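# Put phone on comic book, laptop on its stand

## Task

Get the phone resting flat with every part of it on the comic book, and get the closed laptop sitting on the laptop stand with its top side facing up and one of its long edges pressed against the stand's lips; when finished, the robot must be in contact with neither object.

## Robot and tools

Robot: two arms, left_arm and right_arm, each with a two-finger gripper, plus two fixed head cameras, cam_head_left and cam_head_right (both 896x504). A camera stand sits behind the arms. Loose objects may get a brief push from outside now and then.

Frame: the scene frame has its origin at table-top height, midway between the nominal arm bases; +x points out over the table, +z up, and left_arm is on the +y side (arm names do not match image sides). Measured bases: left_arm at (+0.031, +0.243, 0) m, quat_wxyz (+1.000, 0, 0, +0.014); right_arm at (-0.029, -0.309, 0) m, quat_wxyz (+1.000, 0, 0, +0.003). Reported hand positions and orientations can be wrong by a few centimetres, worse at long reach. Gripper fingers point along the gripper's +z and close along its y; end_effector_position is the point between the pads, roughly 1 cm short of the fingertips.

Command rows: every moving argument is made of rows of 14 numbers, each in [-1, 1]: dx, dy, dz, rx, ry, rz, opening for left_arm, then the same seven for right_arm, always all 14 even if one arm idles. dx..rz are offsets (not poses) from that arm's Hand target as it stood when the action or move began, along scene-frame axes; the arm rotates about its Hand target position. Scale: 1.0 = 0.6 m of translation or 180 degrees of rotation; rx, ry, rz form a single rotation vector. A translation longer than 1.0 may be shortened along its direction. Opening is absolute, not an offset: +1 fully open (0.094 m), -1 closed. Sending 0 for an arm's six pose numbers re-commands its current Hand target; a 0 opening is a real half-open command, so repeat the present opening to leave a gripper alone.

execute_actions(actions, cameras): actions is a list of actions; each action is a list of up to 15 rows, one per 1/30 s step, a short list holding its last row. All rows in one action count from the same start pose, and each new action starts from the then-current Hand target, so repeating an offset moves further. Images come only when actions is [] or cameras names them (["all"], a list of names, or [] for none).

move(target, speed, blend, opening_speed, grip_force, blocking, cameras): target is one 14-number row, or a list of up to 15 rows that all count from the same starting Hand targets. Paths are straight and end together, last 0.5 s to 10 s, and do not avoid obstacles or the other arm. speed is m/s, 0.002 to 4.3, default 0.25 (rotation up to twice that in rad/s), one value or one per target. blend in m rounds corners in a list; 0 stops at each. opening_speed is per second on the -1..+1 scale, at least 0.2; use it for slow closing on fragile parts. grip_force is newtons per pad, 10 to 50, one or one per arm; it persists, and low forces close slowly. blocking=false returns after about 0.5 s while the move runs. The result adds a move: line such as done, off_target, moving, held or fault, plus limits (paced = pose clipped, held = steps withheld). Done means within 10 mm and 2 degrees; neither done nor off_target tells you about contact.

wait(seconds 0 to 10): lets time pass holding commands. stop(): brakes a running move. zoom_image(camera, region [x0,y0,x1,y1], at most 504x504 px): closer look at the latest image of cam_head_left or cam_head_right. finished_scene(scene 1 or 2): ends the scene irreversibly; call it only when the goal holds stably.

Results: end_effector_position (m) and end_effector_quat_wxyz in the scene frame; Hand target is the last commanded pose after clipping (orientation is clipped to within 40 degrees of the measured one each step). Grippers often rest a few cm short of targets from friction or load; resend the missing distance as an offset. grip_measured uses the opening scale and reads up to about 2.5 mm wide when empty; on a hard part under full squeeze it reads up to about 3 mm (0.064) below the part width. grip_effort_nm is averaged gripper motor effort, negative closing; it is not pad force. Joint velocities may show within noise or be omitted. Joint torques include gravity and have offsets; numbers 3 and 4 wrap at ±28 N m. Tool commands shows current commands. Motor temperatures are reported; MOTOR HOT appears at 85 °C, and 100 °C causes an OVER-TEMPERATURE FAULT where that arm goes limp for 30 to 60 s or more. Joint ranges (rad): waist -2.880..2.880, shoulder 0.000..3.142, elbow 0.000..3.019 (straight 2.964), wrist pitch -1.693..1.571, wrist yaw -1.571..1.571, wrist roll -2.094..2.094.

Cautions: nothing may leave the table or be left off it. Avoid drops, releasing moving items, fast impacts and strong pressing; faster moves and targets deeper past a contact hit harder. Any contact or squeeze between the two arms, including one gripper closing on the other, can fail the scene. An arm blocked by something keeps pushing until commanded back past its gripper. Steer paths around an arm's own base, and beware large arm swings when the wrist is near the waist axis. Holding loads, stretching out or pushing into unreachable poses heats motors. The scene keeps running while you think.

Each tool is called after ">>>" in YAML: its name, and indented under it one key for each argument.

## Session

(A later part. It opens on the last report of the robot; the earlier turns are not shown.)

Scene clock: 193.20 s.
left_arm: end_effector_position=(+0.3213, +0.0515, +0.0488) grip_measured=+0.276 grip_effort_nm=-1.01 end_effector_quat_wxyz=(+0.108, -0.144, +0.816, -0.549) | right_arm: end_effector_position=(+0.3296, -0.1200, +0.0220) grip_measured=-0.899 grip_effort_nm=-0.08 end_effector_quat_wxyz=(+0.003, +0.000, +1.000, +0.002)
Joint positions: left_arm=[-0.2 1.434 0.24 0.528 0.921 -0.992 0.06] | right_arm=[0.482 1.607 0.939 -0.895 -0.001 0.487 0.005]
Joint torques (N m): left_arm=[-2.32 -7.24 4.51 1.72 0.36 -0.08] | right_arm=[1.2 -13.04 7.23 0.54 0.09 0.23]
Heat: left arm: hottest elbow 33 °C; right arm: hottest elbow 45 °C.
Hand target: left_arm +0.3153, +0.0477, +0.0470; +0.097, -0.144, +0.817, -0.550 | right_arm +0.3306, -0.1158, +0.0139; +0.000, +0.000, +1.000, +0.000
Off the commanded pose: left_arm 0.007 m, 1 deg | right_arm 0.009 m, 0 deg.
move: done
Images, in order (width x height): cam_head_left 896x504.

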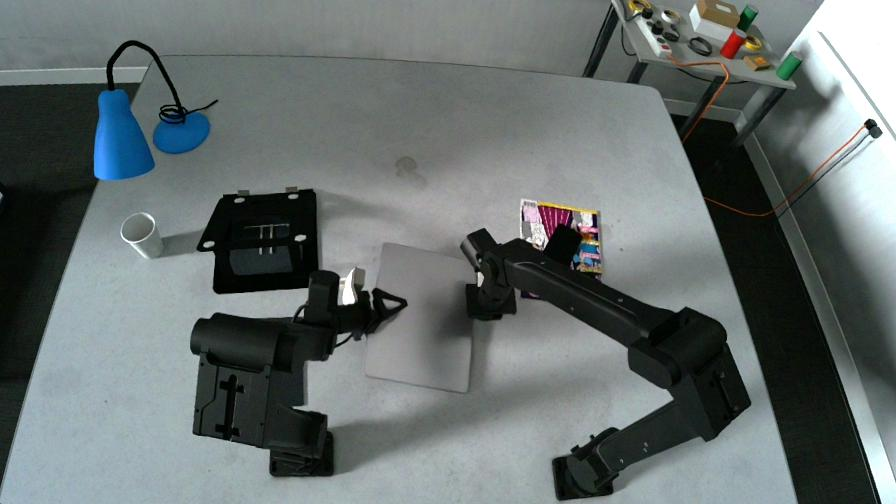

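>>> move:
  target: [0.0, 0.0, 0.09, 0, 0, 0, -0.9, 0, 0, 0, 0, 0, 0, -0.9]
  speed: 0.06
  cameras: ["cam_head_left","cam_head_right"]

>>> zoom_image:
  camera: "cam_head_left"
  region: [280, 230, 540, 410]

Scene clock: 206.90 s.
left_arm: end_effector_position=(+0.2998, +0.0555, +0.0730) grip_measured=+0.273 grip_effort_nm=-1.00 end_effector_quat_wxyz=(+0.088, -0.151, +0.829, -0.531) | right_arm: end_effector_position=(+0.3296, -0.1200, +0.0220) grip_measured=-0.899 grip_effort_nm=-0.08 end_effector_quat_wxyz=(+0.003, +0.000, +1.000, +0.002)
Joint positions: left_arm=[-0.204 1.184 0.237 0.196 0.906 -0.951 0.06] | right_arm=[0.482 1.607 0.939 -0.895 -0.001 0.487 0.005]
Joint torques (N m): left_arm=[-2.49 -8.23 11.19 1.31 1.06 -0.49] | right_arm=[1.26 -13.1 7.24 0.53 0.1 0.22]
Heat: left arm: hottest elbow 33 °C; right arm: hottest elbow 44 °C.
Hand target: left_arm +0.3153, +0.0477, +0.1011; +0.097, -0.144, +0.817, -0.550 | right_arm +0.3306, -0.1158, +0.0139; +0.000, +0.000, +1.000, +0.000
Off the commanded pose: left_arm 0.033 m, 3 deg | right_arm 0.009 m, 0 deg.
move: off_target (left_arm)

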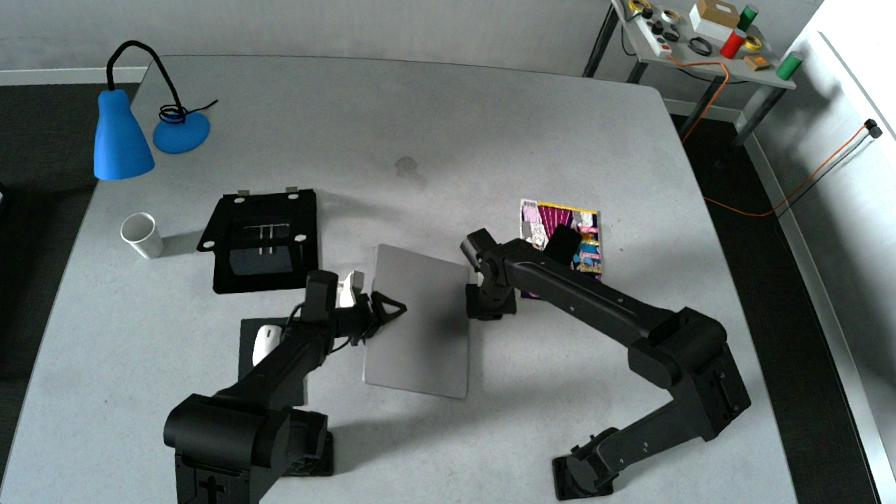

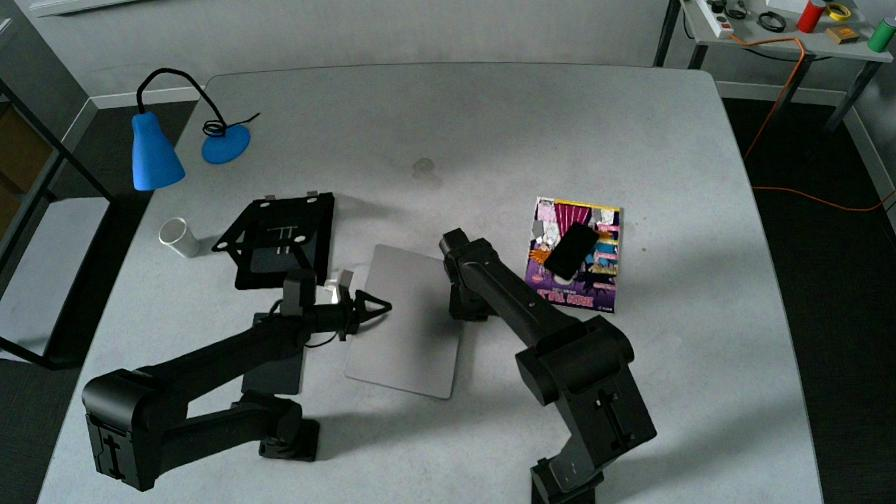

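Scaled by 1.938.

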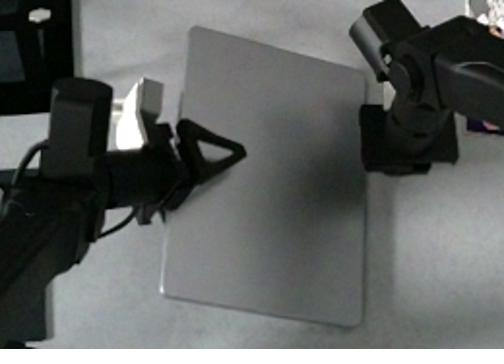

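>>> zoom_image:
  camera: "cam_head_left"
  region: [330, 270, 430, 350]

>>> zoom_image:
  camera: "cam_head_right"
  region: [310, 270, 410, 350]

Scaled by 5.040.

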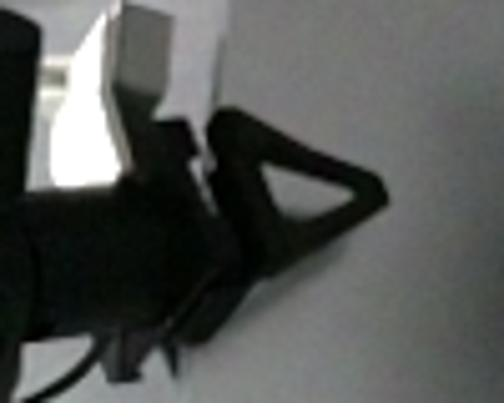

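Scaled by 5.040.

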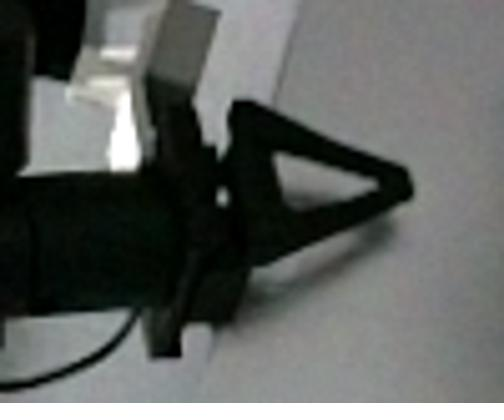

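>>> move:
  target: [0.0, 0.025, 0.0, 0, 0, 0, 0.25, 0.0, -0.08, 0.01, 0, 0, 0, -0.9]
  speed: 0.08
  cameras: ["cam_head_left","cam_head_right"]

>>> zoom_image:
  camera: "cam_head_left"
  region: [280, 230, 540, 410]

Scene clock: 225.67 s.
left_arm: end_effector_position=(+0.2941, +0.0631, +0.0717) grip_measured=+0.273 grip_effort_nm=-1.00 end_effector_quat_wxyz=(+0.083, -0.142, +0.831, -0.531) | right_arm: end_effector_position=(+0.3322, -0.1587, +0.0191) grip_measured=-0.899 grip_effort_nm=-0.08 end_effector_quat_wxyz=(-0.003, -0.001, +1.000, -0.001)
Joint positions: left_arm=[-0.167 1.171 0.237 0.126 0.947 -0.882 0.06] | right_arm=[0.391 1.588 0.906 -0.895 -0.001 0.394 0.005]
Joint torques (N m): left_arm=[-0.09 -8.53 11.51 1.17 1.27 -0.45] | right_arm=[-0.15 -15.68 5.72 0.35 0.08 0.11]
Heat: left arm: hottest elbow 34 °C; right arm: hottest elbow 44 °C.
Hand target: left_arm +0.3153, +0.0627, +0.1010; +0.097, -0.144, +0.817, -0.550 | right_arm +0.3307, -0.1637, +0.0199; +0.000, +0.000, +1.000, +0.000
Off the commanded pose: left_arm 0.036 m, 3 deg | right_arm 0.005 m, 0 deg.
move: off_target (left_arm)

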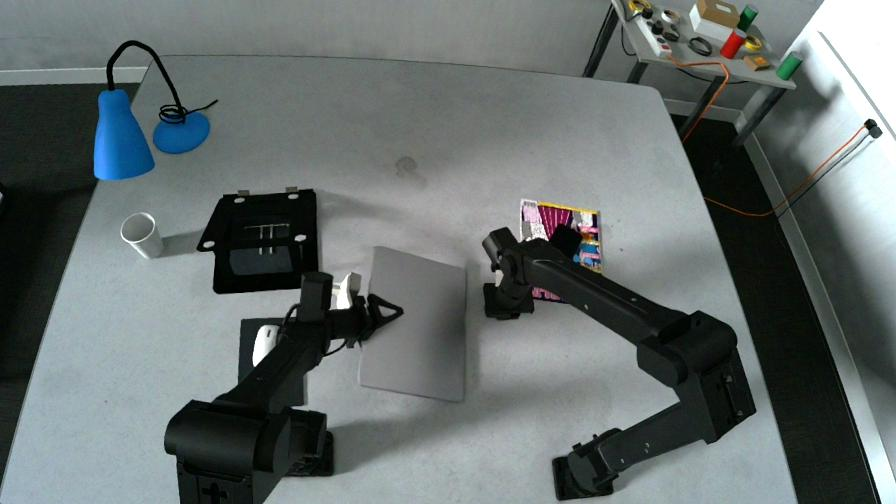

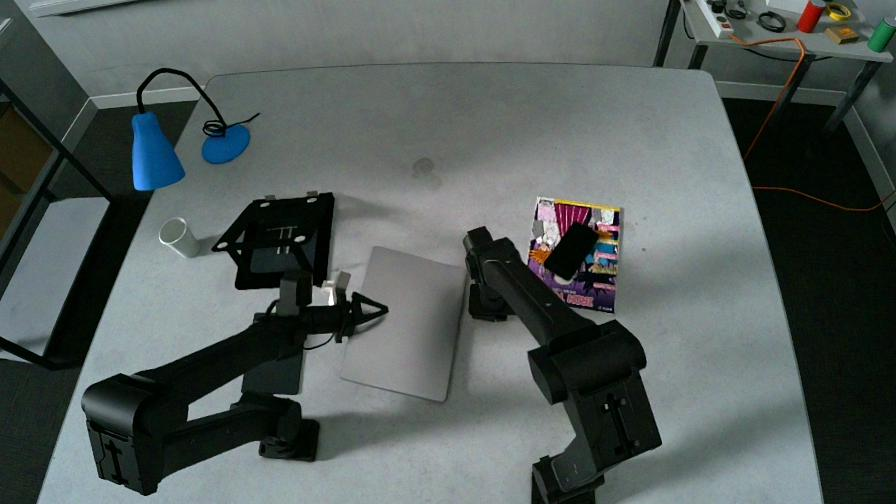

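Scaled by 1.938.

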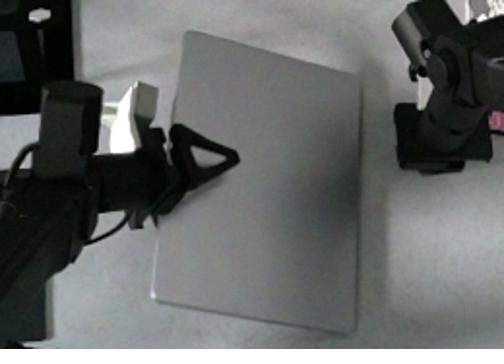

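>>> move:
  target: [0.0, 0.0, 0.0, 0, 0, 0, -0.9, 0.0, -0.05, 0.1, 0, 0, 0, -0.9]
  speed: 0.08
  opening_speed: 0.7
  cameras: ["cam_head_left","cam_head_right"]

>>> zoom_image:
  camera: "cam_head_left"
  region: [280, 230, 540, 410]

Scene clock: 230.20 s.
left_arm: end_effector_position=(+0.2940, +0.0631, +0.0718) grip_measured=+0.273 grip_effort_nm=-1.01 end_effector_quat_wxyz=(+0.083, -0.141, +0.831, -0.531) | right_arm: end_effector_position=(+0.3163, -0.1936, +0.0652) grip_measured=-0.899 grip_effort_nm=-0.08 end_effector_quat_wxyz=(-0.016, -0.002, +1.000, -0.005)
Joint positions: left_arm=[-0.167 1.171 0.237 0.126 0.947 -0.881 0.06] | right_arm=[0.319 1.461 0.906 -1.05 -0.001 0.32 0.005]
Joint torques (N m): left_arm=[0.44 -9 11.7 1.05 1.27 -0.42] | right_arm=[-0.38 -13.98 9.83 -0.28 0.09 0.09]
Heat: left arm: hottest elbow 35 °C; right arm: hottest elbow 44 °C.
Hand target: left_arm +0.3153, +0.0627, +0.1011; +0.097, -0.144, +0.817, -0.550 | right_arm +0.3307, -0.1938, +0.0800; +0.000, +0.000, +1.000, +0.000
Off the commanded pose: left_arm 0.036 m, 3 deg | right_arm 0.021 m, 2 deg.
move: off_target (left_arm, right_arm)

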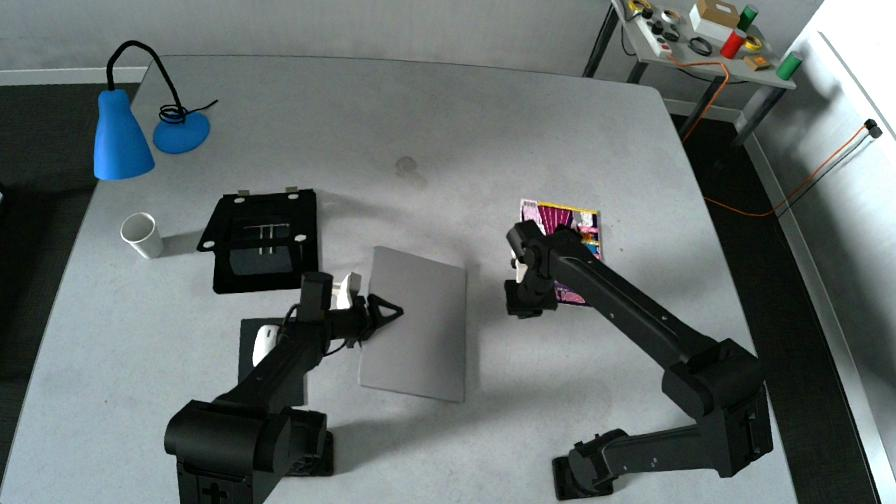

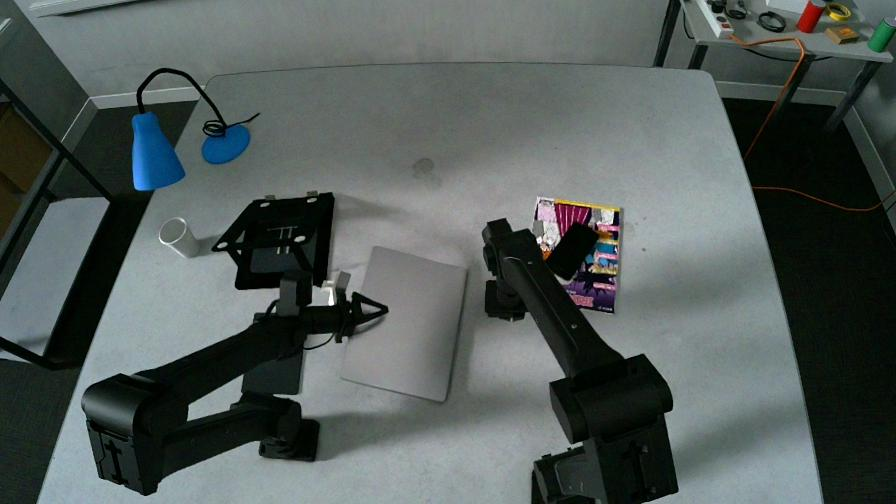

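Scaled by 1.938.

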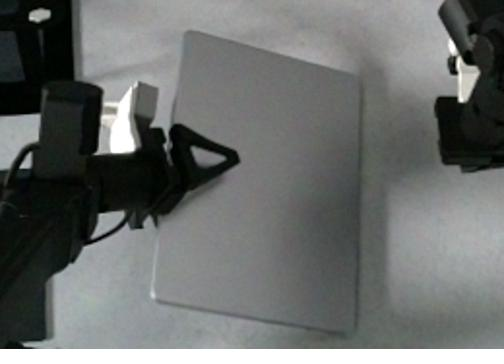

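>>> move:
  target:
    - [0.0, 0.0, -0.03, 0, 0, 0, 0.9, 0, 0, 0, 0, 0, 0, -0.9]
    - [0.0, 0.0, -0.085, 0, 0, 0, 0.9, 0, 0, 0, 0, 0, 0, -0.9]
    - [-0.01, 0.055, -0.085, 0, 0, -0.111, 0.9, 0, 0, 0, 0, 0, 0, -0.9]
  speed: 0.08
  opening_speed: 0.8
  cameras: ["cam_head_left","cam_head_right"]

>>> zoom_image:
  camera: "cam_head_left"
  region: [280, 230, 540, 410]

Scene clock: 248.00 s.
left_arm: end_effector_position=(+0.2905, +0.0908, +0.0463) grip_measured=+0.898 grip_effort_nm=0.13 end_effector_quat_wxyz=(-0.015, -0.005, +0.828, -0.560) | right_arm: end_effector_position=(+0.3163, -0.1936, +0.0652) grip_measured=-0.899 grip_effort_nm=-0.08 end_effector_quat_wxyz=(-0.016, -0.002, +1.000, -0.005)
Joint positions: left_arm=[0.01 1.536 0.508 -0.688 1.185 0.125 0.089] | right_arm=[0.319 1.461 0.906 -1.05 -0.001 0.32 0.005]
Joint torques (N m): left_arm=[0.15 -7.82 8.94 -0.21 0.42 0.18] | right_arm=[-0.38 -13.92 9.83 -0.27 0.08 0.08]
Heat: left arm: hottest elbow 35 °C; right arm: hottest elbow 45 °C.
Hand target: left_arm +0.3093, +0.0957, +0.0501; +0.000, -0.001, +0.829, -0.559 | right_arm +0.3307, -0.1938, +0.0800; +0.000, +0.000, +1.000, +0.000
Off the commanded pose: left_arm 0.020 m, 2 deg | right_arm 0.021 m, 2 deg.
move: off_target (left_arm, right_arm)

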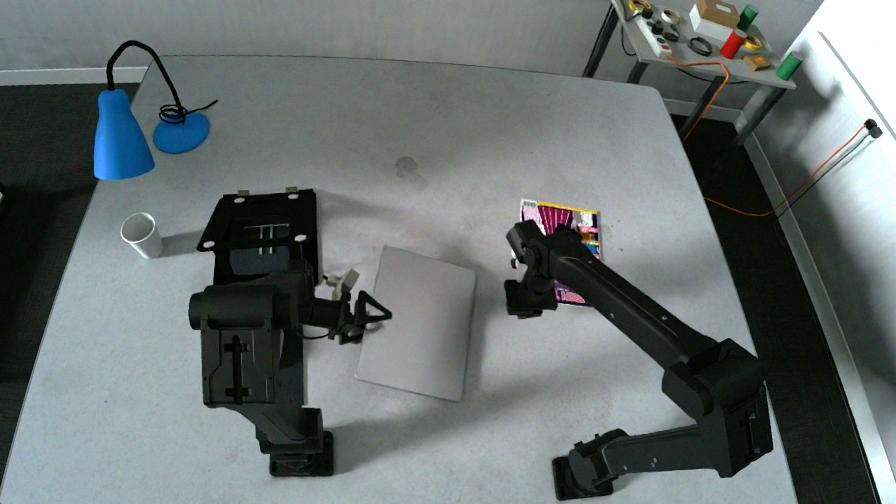

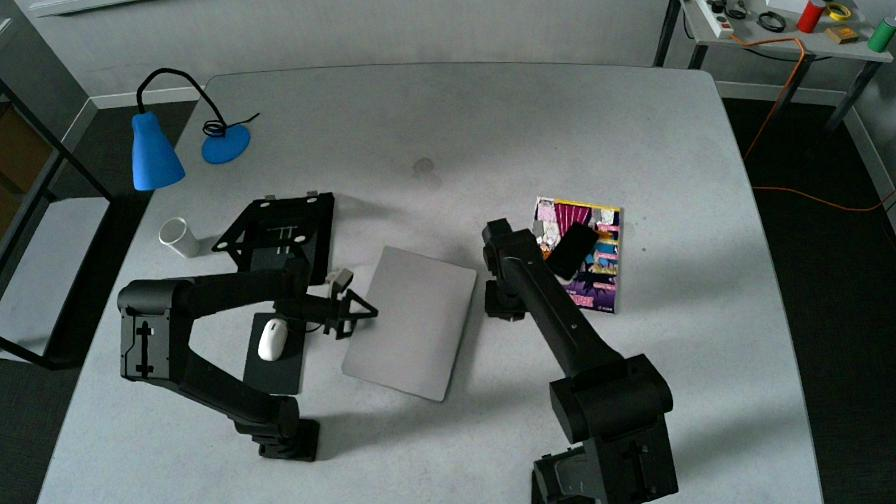

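Scaled by 1.938.

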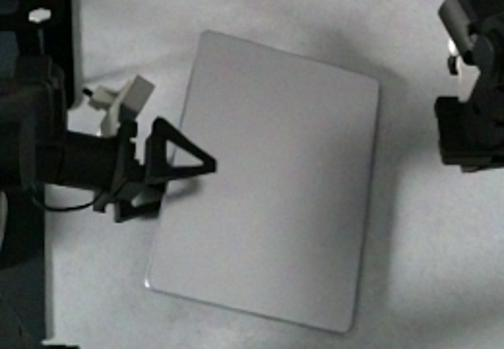

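>>> move:
  target:
    - [0.0, 0.0, 0.03, 0, 0, 0, 0.9, 0, 0, 0, 0, 0, 0, -0.9]
    - [0.0, 0.0, 0.05, 0, 0, 0, -0.9, 0, 0, 0, 0, 0, 0, -0.9]
  speed: 0.06
  opening_speed: 0.8
  cameras: ["cam_head_left","cam_head_right"]

>>> zoom_image:
  camera: "cam_head_left"
  region: [280, 230, 540, 410]

Scene clock: 258.90 s.
left_arm: end_effector_position=(+0.2884, +0.0934, +0.0649) grip_measured=-0.608 grip_effort_nm=-1.00 end_effector_quat_wxyz=(-0.013, +0.006, +0.833, -0.554) | right_arm: end_effector_position=(+0.3163, -0.1936, +0.0652) grip_measured=-0.899 grip_effort_nm=-0.08 end_effector_quat_wxyz=(-0.016, -0.002, +1.000, -0.005)
Joint positions: left_arm=[0.015 1.47 0.527 -0.803 1.167 0.172 0.018] | right_arm=[0.319 1.461 0.906 -1.05 -0.001 0.32 0.005]
Joint torques (N m): left_arm=[-0.79 -10.4 9.94 -0.34 1.16 -0.21] | right_arm=[-0.26 -14.04 9.83 -0.25 0.08 0.09]
Heat: left arm: hottest elbow 35 °C; right arm: hottest elbow 46 °C.
Hand target: left_arm +0.3094, +0.0957, +0.0801; +0.000, -0.001, +0.829, -0.559 | right_arm +0.3307, -0.1938, +0.0800; +0.000, +0.000, +1.000, +0.000
Off the commanded pose: left_arm 0.026 m, 2 deg | right_arm 0.021 m, 2 deg.
move: off_target (left_arm, right_arm); target 2's new opening was sent with left_arm's hand 0.025 m and 3 deg from that target

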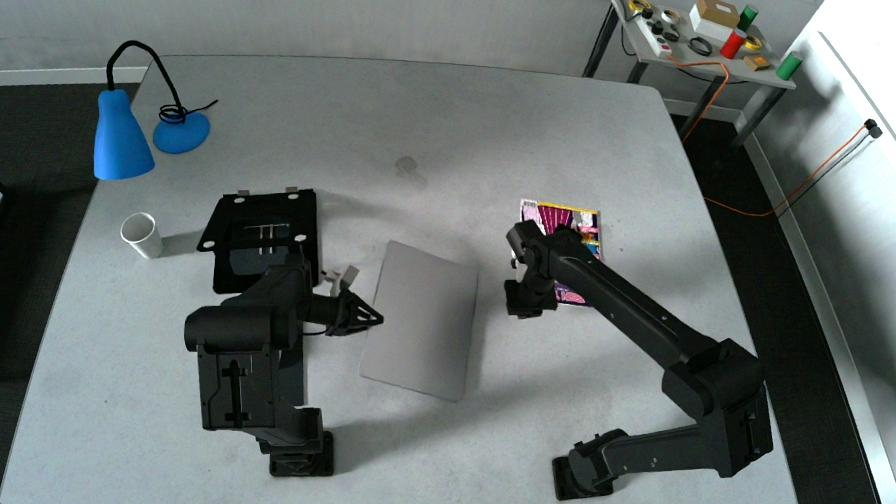

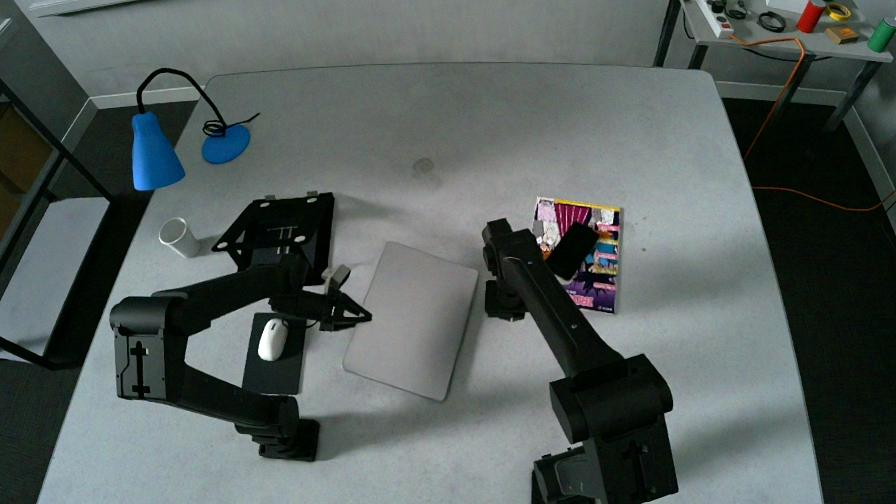

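Scaled by 1.938.

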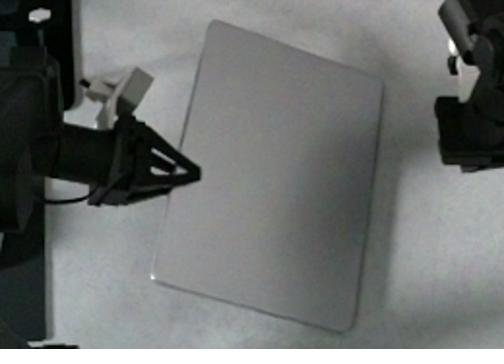

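>>> execute_actions:
  actions: []

Scene clock: 272.20 s.
left_arm: end_effector_position=(+0.2884, +0.0934, +0.0649) grip_measured=-0.609 grip_effort_nm=-1.01 end_effector_quat_wxyz=(-0.013, +0.006, +0.833, -0.554) | right_arm: end_effector_position=(+0.3163, -0.1936, +0.0652) grip_measured=-0.899 grip_effort_nm=-0.08 end_effector_quat_wxyz=(-0.016, -0.002, +1.000, -0.005)
Joint positions: left_arm=[0.015 1.47 0.527 -0.803 1.167 0.173 0.018] | right_arm=[0.319 1.461 0.906 -1.05 -0.001 0.32 0.005]
Joint velocities: within noise
Joint torques (N m): left_arm=[-1.38 -9.47 9.84 -0.44 1.16 -0.25] | right_arm=[-0.26 -14.1 9.83 -0.24 0.08 0.09]
Motor temperatures (°C): left_arm=[22 26 36 24 30 24 28] | right_arm=[26 37 47 25 24 23 25]
Heat: left arm: hottest elbow 36 °C; right arm: hottest elbow 47 °C.
Hand target: left_arm +0.3094, +0.0957, +0.0801; +0.000, +0.000, +0.829, -0.559 | right_arm +0.3307, -0.1938, +0.0800; +0.000, +0.000, +1.000, +0.000
Tool commands: left_gripper/opening=-0.9 right_gripper/opening=-0.9
Off the commanded pose: left_arm 0.026 m, 2 deg | right_arm 0.021 m, 2 deg.

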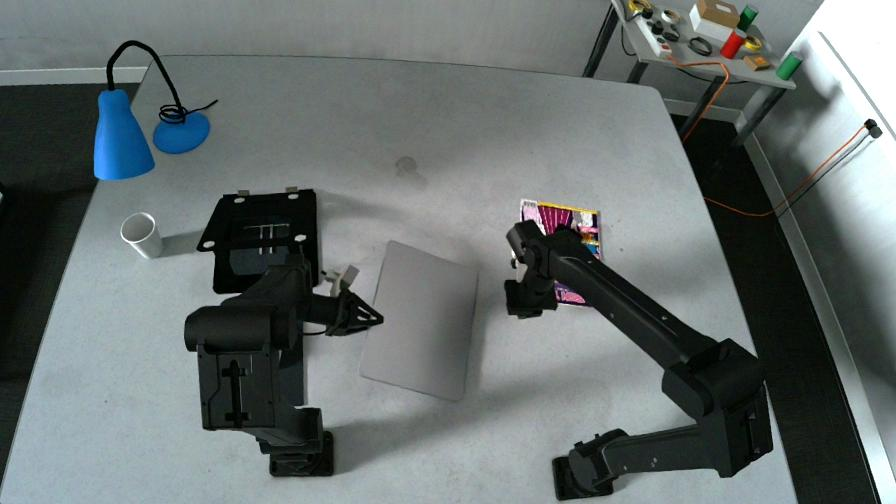

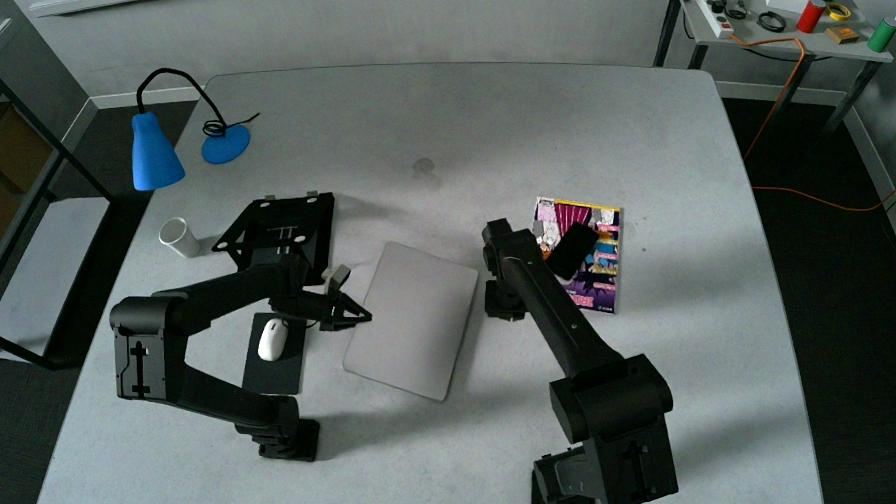

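>>> move:
  target: [0.03,0.0,0.15,0,0,0,-0.9,-0.2,-0.2,0.15,0,0,0,-0.9]
  speed: 0.12
  cameras: ["cam_head_left"]

Scene clock: 281.17 s.
left_arm: end_effector_position=(+0.2885, +0.0965, +0.1180) grip_measured=-0.633 grip_effort_nm=-1.01 end_effector_quat_wxyz=(-0.052, -0.020, +0.842, -0.537) | right_arm: end_effector_position=(+0.2181, -0.3104, +0.1735) grip_measured=-0.899 grip_effort_nm=-0.08 end_effector_quat_wxyz=(+0.008, -0.003, +1.000, +0.000)
Joint positions: left_arm=[0.015 1.34 0.618 -1.099 1.124 0.154 0.017] | right_arm=[-0.008 0.976 0.816 -1.395 -0.001 -0.008 0.005]
Joint torques (N m): left_arm=[-1.38 -13.1 16.34 -0.98 2.79 -0.06] | right_arm=[-0.44 -6.71 7.65 -0.17 0.04 0.12]
Heat: left arm: hottest elbow 36 °C; right arm: hottest elbow 47 °C.
Hand target: left_arm +0.3274, +0.0957, +0.1701; +0.000, +0.000, +0.829, -0.559 | right_arm +0.2108, -0.3137, +0.1700; +0.000, +0.000, +1.000, +0.000
Off the commanded pose: left_arm 0.065 m, 7 deg | right_arm 0.009 m, 1 deg.
move: off_target (left_arm)
Images, in order (width x height): cam_head_left 896x504.

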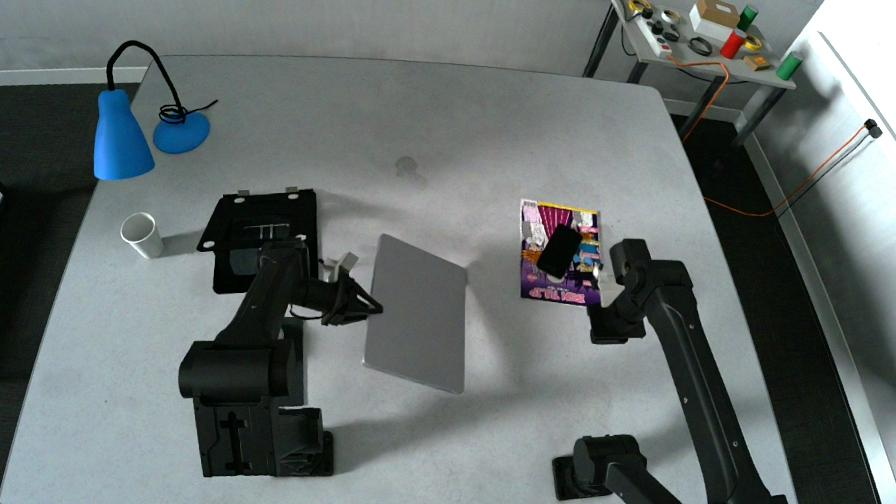

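>>> move:
  target: [0.08,0.03,0.17,-0.06,0,0,-0.9,0,0,0,0,0,0,-0.9]
  speed: 0.12
  cameras: ["cam_head_left"]

Scene clock: 285.10 s.
left_arm: end_effector_position=(+0.3380, +0.1106, +0.2147) grip_measured=-0.634 grip_effort_nm=-1.01 end_effector_quat_wxyz=(-0.065, -0.034, +0.789, -0.610) | right_arm: end_effector_position=(+0.2181, -0.3104, +0.1735) grip_measured=-0.899 grip_effort_nm=-0.08 end_effector_quat_wxyz=(+0.008, -0.003, +1.000, +0.000)
Joint positions: left_arm=[0.086 1.427 0.886 -1.636 1.265 0.479 0.017] | right_arm=[-0.008 0.976 0.816 -1.395 -0.001 -0.008 0.005]
Joint torques (N m): left_arm=[-1.03 -14.92 18.43 -2.32 3.19 0.46] | right_arm=[-0.38 -6.65 7.66 -0.17 0.04 0.08]
Heat: left arm: hottest elbow 37 °C; right arm: hottest elbow 46 °C.
Hand target: left_arm +0.3754, +0.1137, +0.2721; +0.000, -0.001, +0.773, -0.634 | right_arm +0.2108, -0.3137, +0.1700; +0.000, +0.000, +1.000, +0.000
Off the commanded pose: left_arm 0.069 m, 9 deg | right_arm 0.009 m, 1 deg.
joint sent to its limit (left arm) — joint 4 (wrist pitch), lower limit. The joint targets are off in position, not in orientation.
move: off_target (left_arm)
Images, in order (width x height): cam_head_left 896x504.

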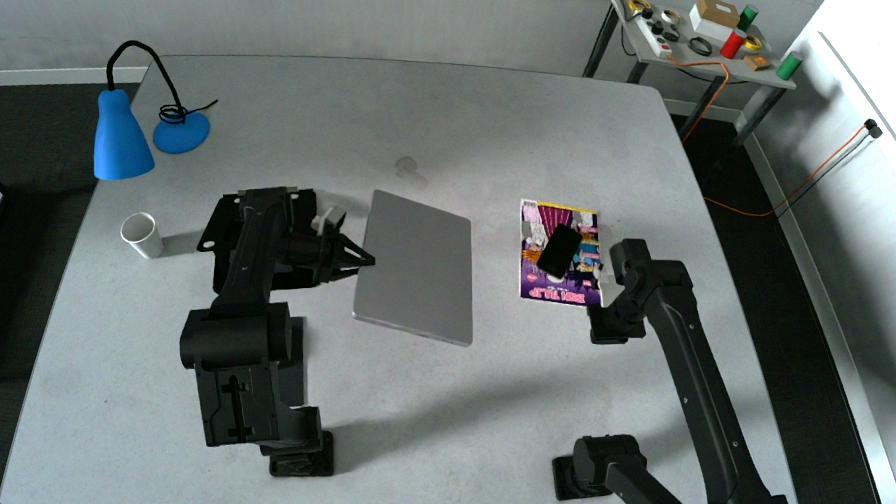

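>>> move:
  target: [0.124,0.127,0.113,0,0,0.306,-0.9,0,0,0,0,0,0,-0.9]
  speed: 0.16
  cameras: ["cam_head_left"]

Scene clock: 293.87 s.
left_arm: end_effector_position=(+0.4368, +0.1973, +0.2398) grip_measured=-0.633 grip_effort_nm=-1.01 end_effector_quat_wxyz=(+0.195, -0.455, +0.701, -0.512) | right_arm: end_effector_position=(+0.2181, -0.3104, +0.1735) grip_measured=-0.899 grip_effort_nm=-0.08 end_effector_quat_wxyz=(+0.008, -0.003, +1.000, +0.000)
Joint positions: left_arm=[0.147 0.959 0.609 -0.21 0.724 -1.388 0.017] | right_arm=[-0.008 0.976 0.816 -1.395 -0.001 -0.008 0.005]
Joint torques (N m): left_arm=[-2.55 -15.09 17.13 5.63 1.26 0.19] | right_arm=[-0.44 -6.65 7.66 -0.18 0.04 0.08]
Motor temperatures (°C): left_arm=[22 27 39 24 38 24 28] | right_arm=[26 36 46 25 24 23 25]
Heat: left arm: hottest elbow 39 °C; right arm: hottest elbow 46 °C.
Hand target: left_arm +0.4498, +0.1898, +0.3398; +0.293, -0.358, +0.685, -0.562 | right_arm +0.2108, -0.3137, +0.1700; +0.000, +0.000, +1.000, +0.000
Off the commanded pose: left_arm 0.101 m, 17 deg | right_arm 0.009 m, 1 deg.
move: off_target (left_arm)
Images, in order (width x height): cam_head_left 896x504.

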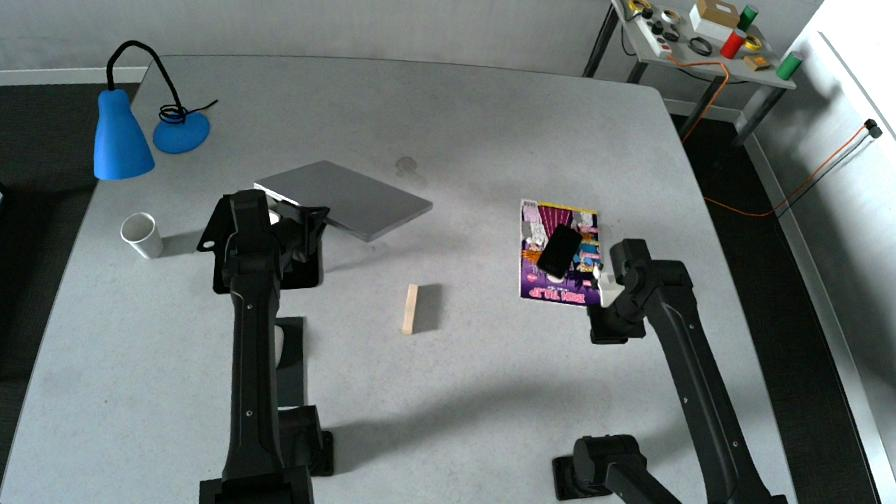

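>>> move:
  target: [0.038,0.22,0.075,0,0,0.28,-0.9,0,0,0,0,0,0,-0.9]
  speed: 0.16
  cameras: ["cam_head_left","cam_head_right"]

Scene clock: 308.50 s.
left_arm: end_effector_position=(+0.4317, +0.3209, +0.2325) grip_measured=-0.633 grip_effort_nm=-1.01 end_effector_quat_wxyz=(-0.406, +0.687, -0.528, +0.291) | right_arm: end_effector_position=(+0.2181, -0.3104, +0.1735) grip_measured=-0.899 grip_effort_nm=-0.08 end_effector_quat_wxyz=(+0.008, -0.003, +1.000, +0.000)
Joint positions: left_arm=[0.106 0.866 0.585 -0.249 -0.138 -1.617 0.017] | right_arm=[-0.008 0.976 0.816 -1.395 -0.001 -0.008 0.005]
Joint torques (N m): left_arm=[-1.61 -12.57 25.55 4.89 -0.51 0.12] | right_arm=[-0.44 -6.65 7.68 -0.18 0.04 0.08]
Heat: left arm: hottest elbow 40 °C; right arm: hottest elbow 45 °C.
Hand target: left_arm +0.4726, +0.3219, +0.3849; -0.505, +0.616, -0.468, +0.384 | right_arm +0.2108, -0.3137, +0.1700; +0.000, +0.000, +1.000, +0.000
Off the commanded pose: left_arm 0.158 m, 19 deg | right_arm 0.009 m, 1 deg.
move: off_target (left_arm)

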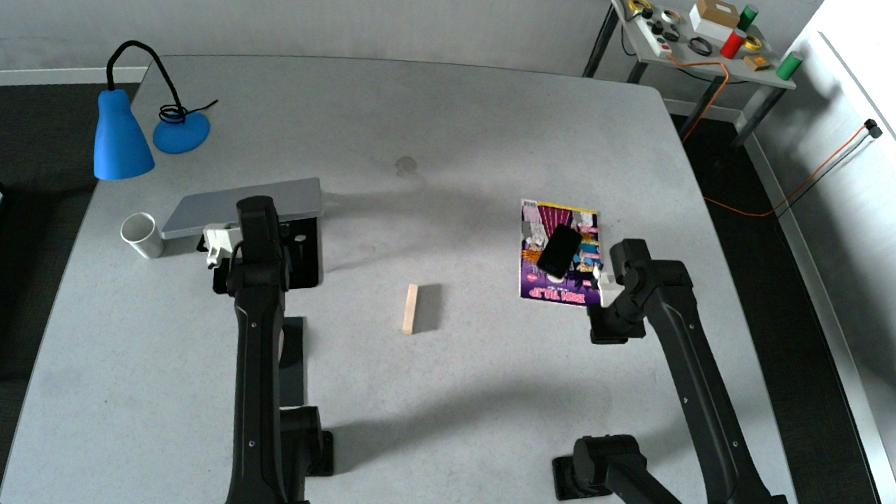

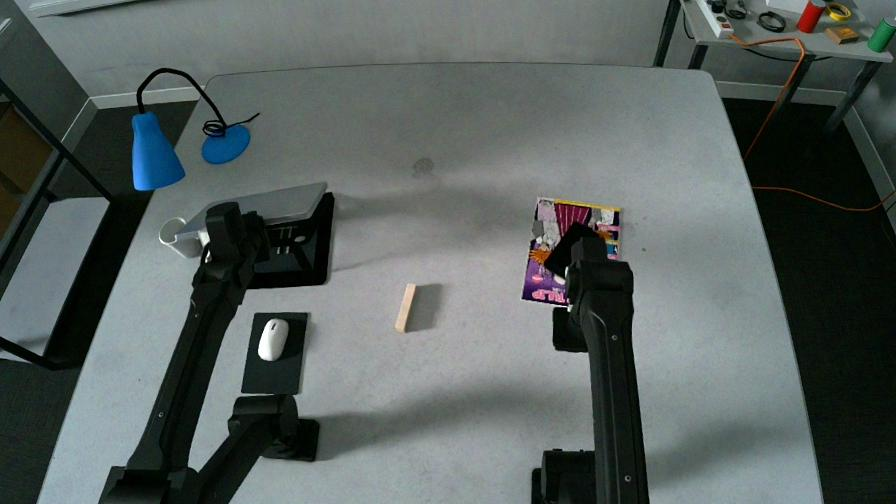

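>>> move:
  target: [0.058,0.006,-0.1,0.018,-0.0145,-0.0133,-0.9,0,0,0,0,0,0,-0.9]
  speed: 0.1
  cameras: ["cam_head_left","cam_head_right"]

Scene clock: 342.00 s.
left_arm: end_effector_position=(+0.4751, +0.3207, +0.2083) grip_measured=-0.633 grip_effort_nm=-1.01 end_effector_quat_wxyz=(-0.429, +0.655, -0.534, +0.318) | right_arm: end_effector_position=(+0.2181, -0.3104, +0.1735) grip_measured=-0.899 grip_effort_nm=-0.08 end_effector_quat_wxyz=(+0.008, -0.003, +1.000, +0.000)
Joint positions: left_arm=[0.106 1.041 0.561 0.033 -0.103 -1.574 0.017] | right_arm=[-0.008 0.976 0.816 -1.395 -0.001 -0.008 0.005]
Joint torques (N m): left_arm=[-1.67 -13.22 18.02 7.05 -0.21 0.35] | right_arm=[-0.32 -6.65 7.68 -0.2 0.04 0.09]
Motor temperatures (°C): left_arm=[22 27 53 25 31 24 29] | right_arm=[26 35 44 25 24 23 25]
Heat: left arm: hottest elbow 53 °C; right arm: hottest elbow 44 °C.
Hand target: left_arm +0.5075, +0.3255, +0.3249; -0.525, +0.582, -0.479, +0.395 | right_arm +0.2108, -0.3137, +0.1700; +0.000, +0.000, +1.000, +0.000
Off the commanded pose: left_arm 0.121 m, 18 deg | right_arm 0.009 m, 1 deg.
move: off_target (left_arm)

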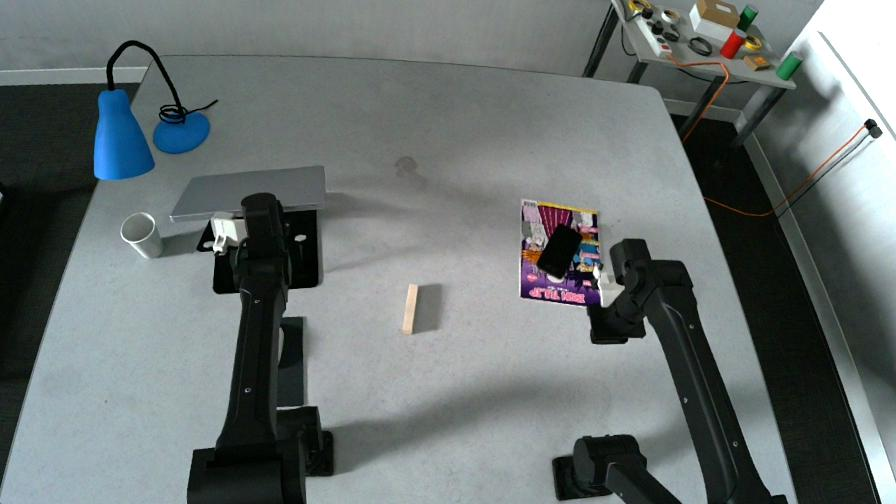

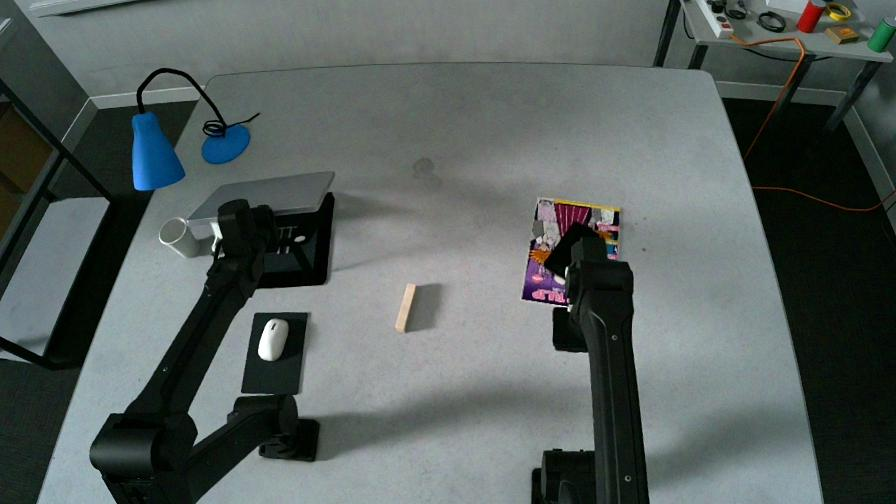

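>>> move:
  target: [-0.008,0.0,-0.1,0,0.008,0,-0.9,0,0,0,0,0,0,-0.9]
  speed: 0.12
  cameras: ["cam_head_left","cam_head_right"]

Scene clock: 348.73 s.
left_arm: end_effector_position=(+0.4678, +0.3192, +0.1602) grip_measured=-0.633 grip_effort_nm=-1.01 end_effector_quat_wxyz=(-0.426, +0.655, -0.538, +0.315) | right_arm: end_effector_position=(+0.2181, -0.3104, +0.1735) grip_measured=-0.899 grip_effort_nm=-0.08 end_effector_quat_wxyz=(+0.008, -0.003, +1.000, +0.000)
Joint positions: left_arm=[0.106 1.12 0.467 0.197 -0.1 -1.569 0.017] | right_arm=[-0.008 0.976 0.816 -1.395 -0.001 -0.008 0.005]
Joint torques (N m): left_arm=[-2.02 -13.98 15.66 7.06 -0.31 0.38] | right_arm=[-0.32 -6.65 7.66 -0.18 0.05 0.09]
Heat: left arm: hottest elbow 53 °C; right arm: hottest elbow 44 °C.
Hand target: left_arm +0.5027, +0.3254, +0.2650; -0.519, +0.587, -0.486, +0.388 | right_arm +0.2108, -0.3137, +0.1700; +0.000, +0.000, +1.000, +0.000
Off the commanded pose: left_arm 0.110 m, 17 deg | right_arm 0.009 m, 1 deg.
move: off_target (left_arm)

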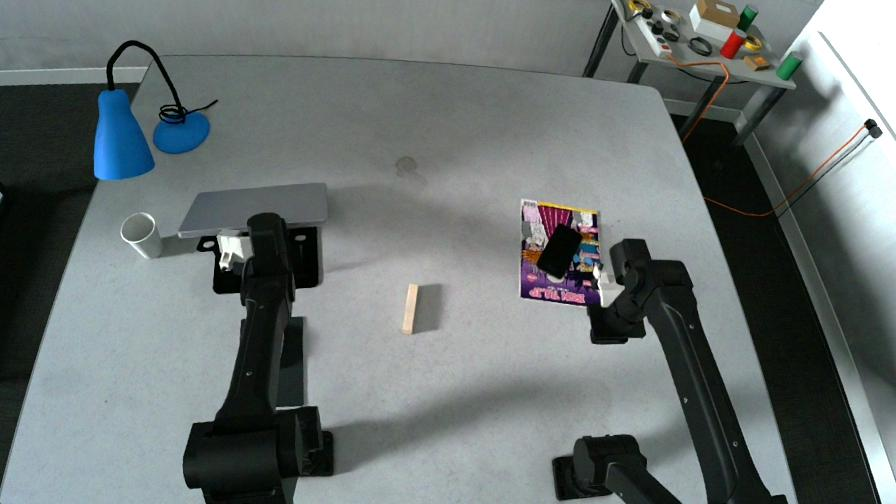

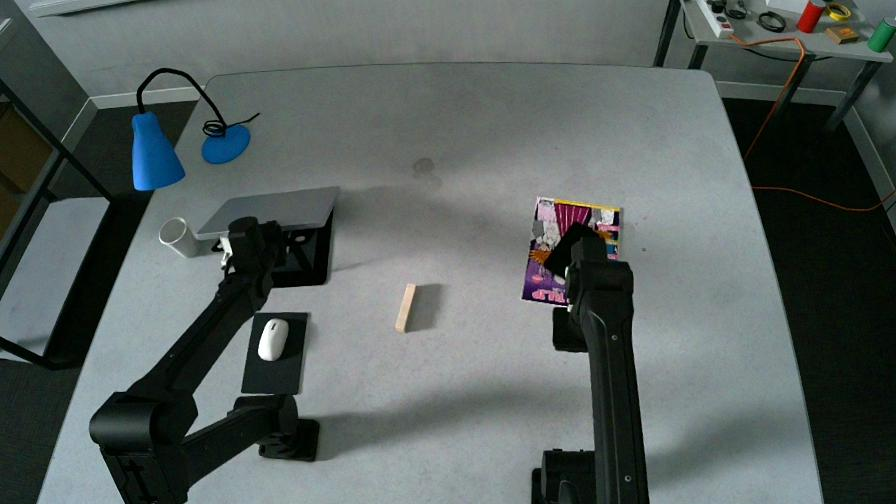

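>>> move:
  target: [0.02,0.0,-0.06,0,0.005,0,-0.9,0,0,0,0,0,0,-0.9]
  speed: 0.08
  cameras: ["cam_head_left","cam_head_right"]

Scene clock: 352.23 s.
left_arm: end_effector_position=(+0.4825, +0.3212, +0.1584) grip_measured=-0.633 grip_effort_nm=-1.01 end_effector_quat_wxyz=(-0.450, +0.641, -0.522, +0.338) | right_arm: end_effector_position=(+0.2181, -0.3104, +0.1735) grip_measured=-0.899 grip_effort_nm=-0.08 end_effector_quat_wxyz=(+0.008, -0.003, +1.000, +0.000)
Joint positions: left_arm=[0.106 1.198 0.455 0.365 -0.1 -1.572 0.017] | right_arm=[-0.008 0.976 0.816 -1.395 -0.001 -0.008 0.005]
Joint torques (N m): left_arm=[-1.61 -11.22 15.01 5.67 -0.36 0.41] | right_arm=[-0.38 -6.59 7.68 -0.17 0.04 0.09]
Heat: left arm: hottest elbow 52 °C; right arm: hottest elbow 44 °C.
Hand target: left_arm +0.5146, +0.3255, +0.2290; -0.515, +0.590, -0.490, +0.383 | right_arm +0.2108, -0.3137, +0.1700; +0.000, +0.000, +1.000, +0.000
Off the commanded pose: left_arm 0.078 m, 11 deg | right_arm 0.009 m, 1 deg.
move: off_target (left_arm)

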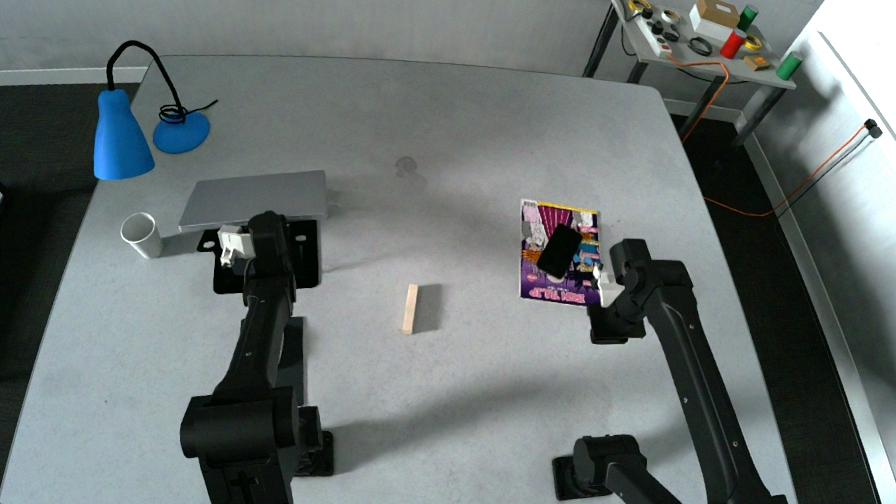

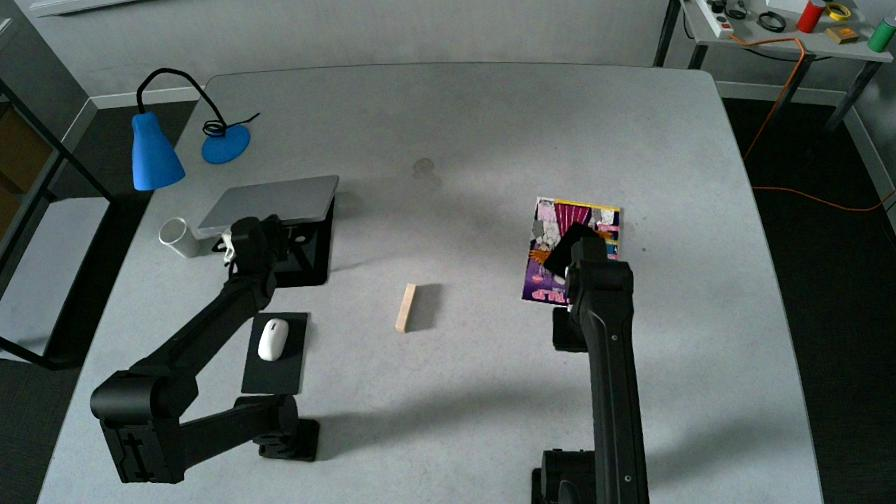

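>>> zoom_image:
  camera: "cam_head_right"
  region: [140, 150, 380, 310]

>>> zoom_image:
  camera: "cam_head_left"
  region: [110, 150, 350, 310]

Scaled by 2.100.

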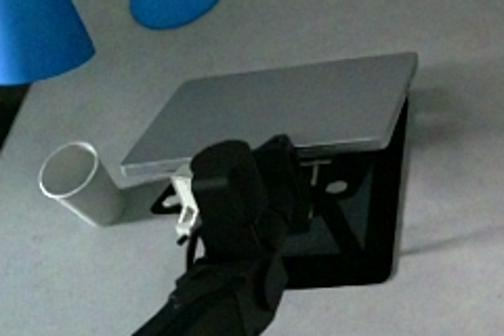

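Scaled by 2.100.

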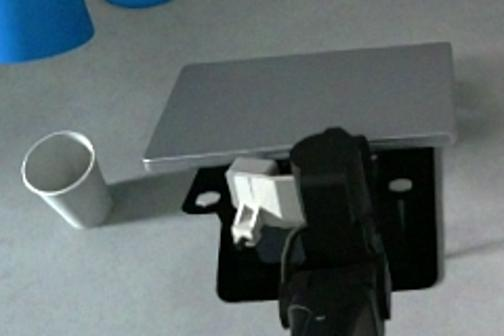

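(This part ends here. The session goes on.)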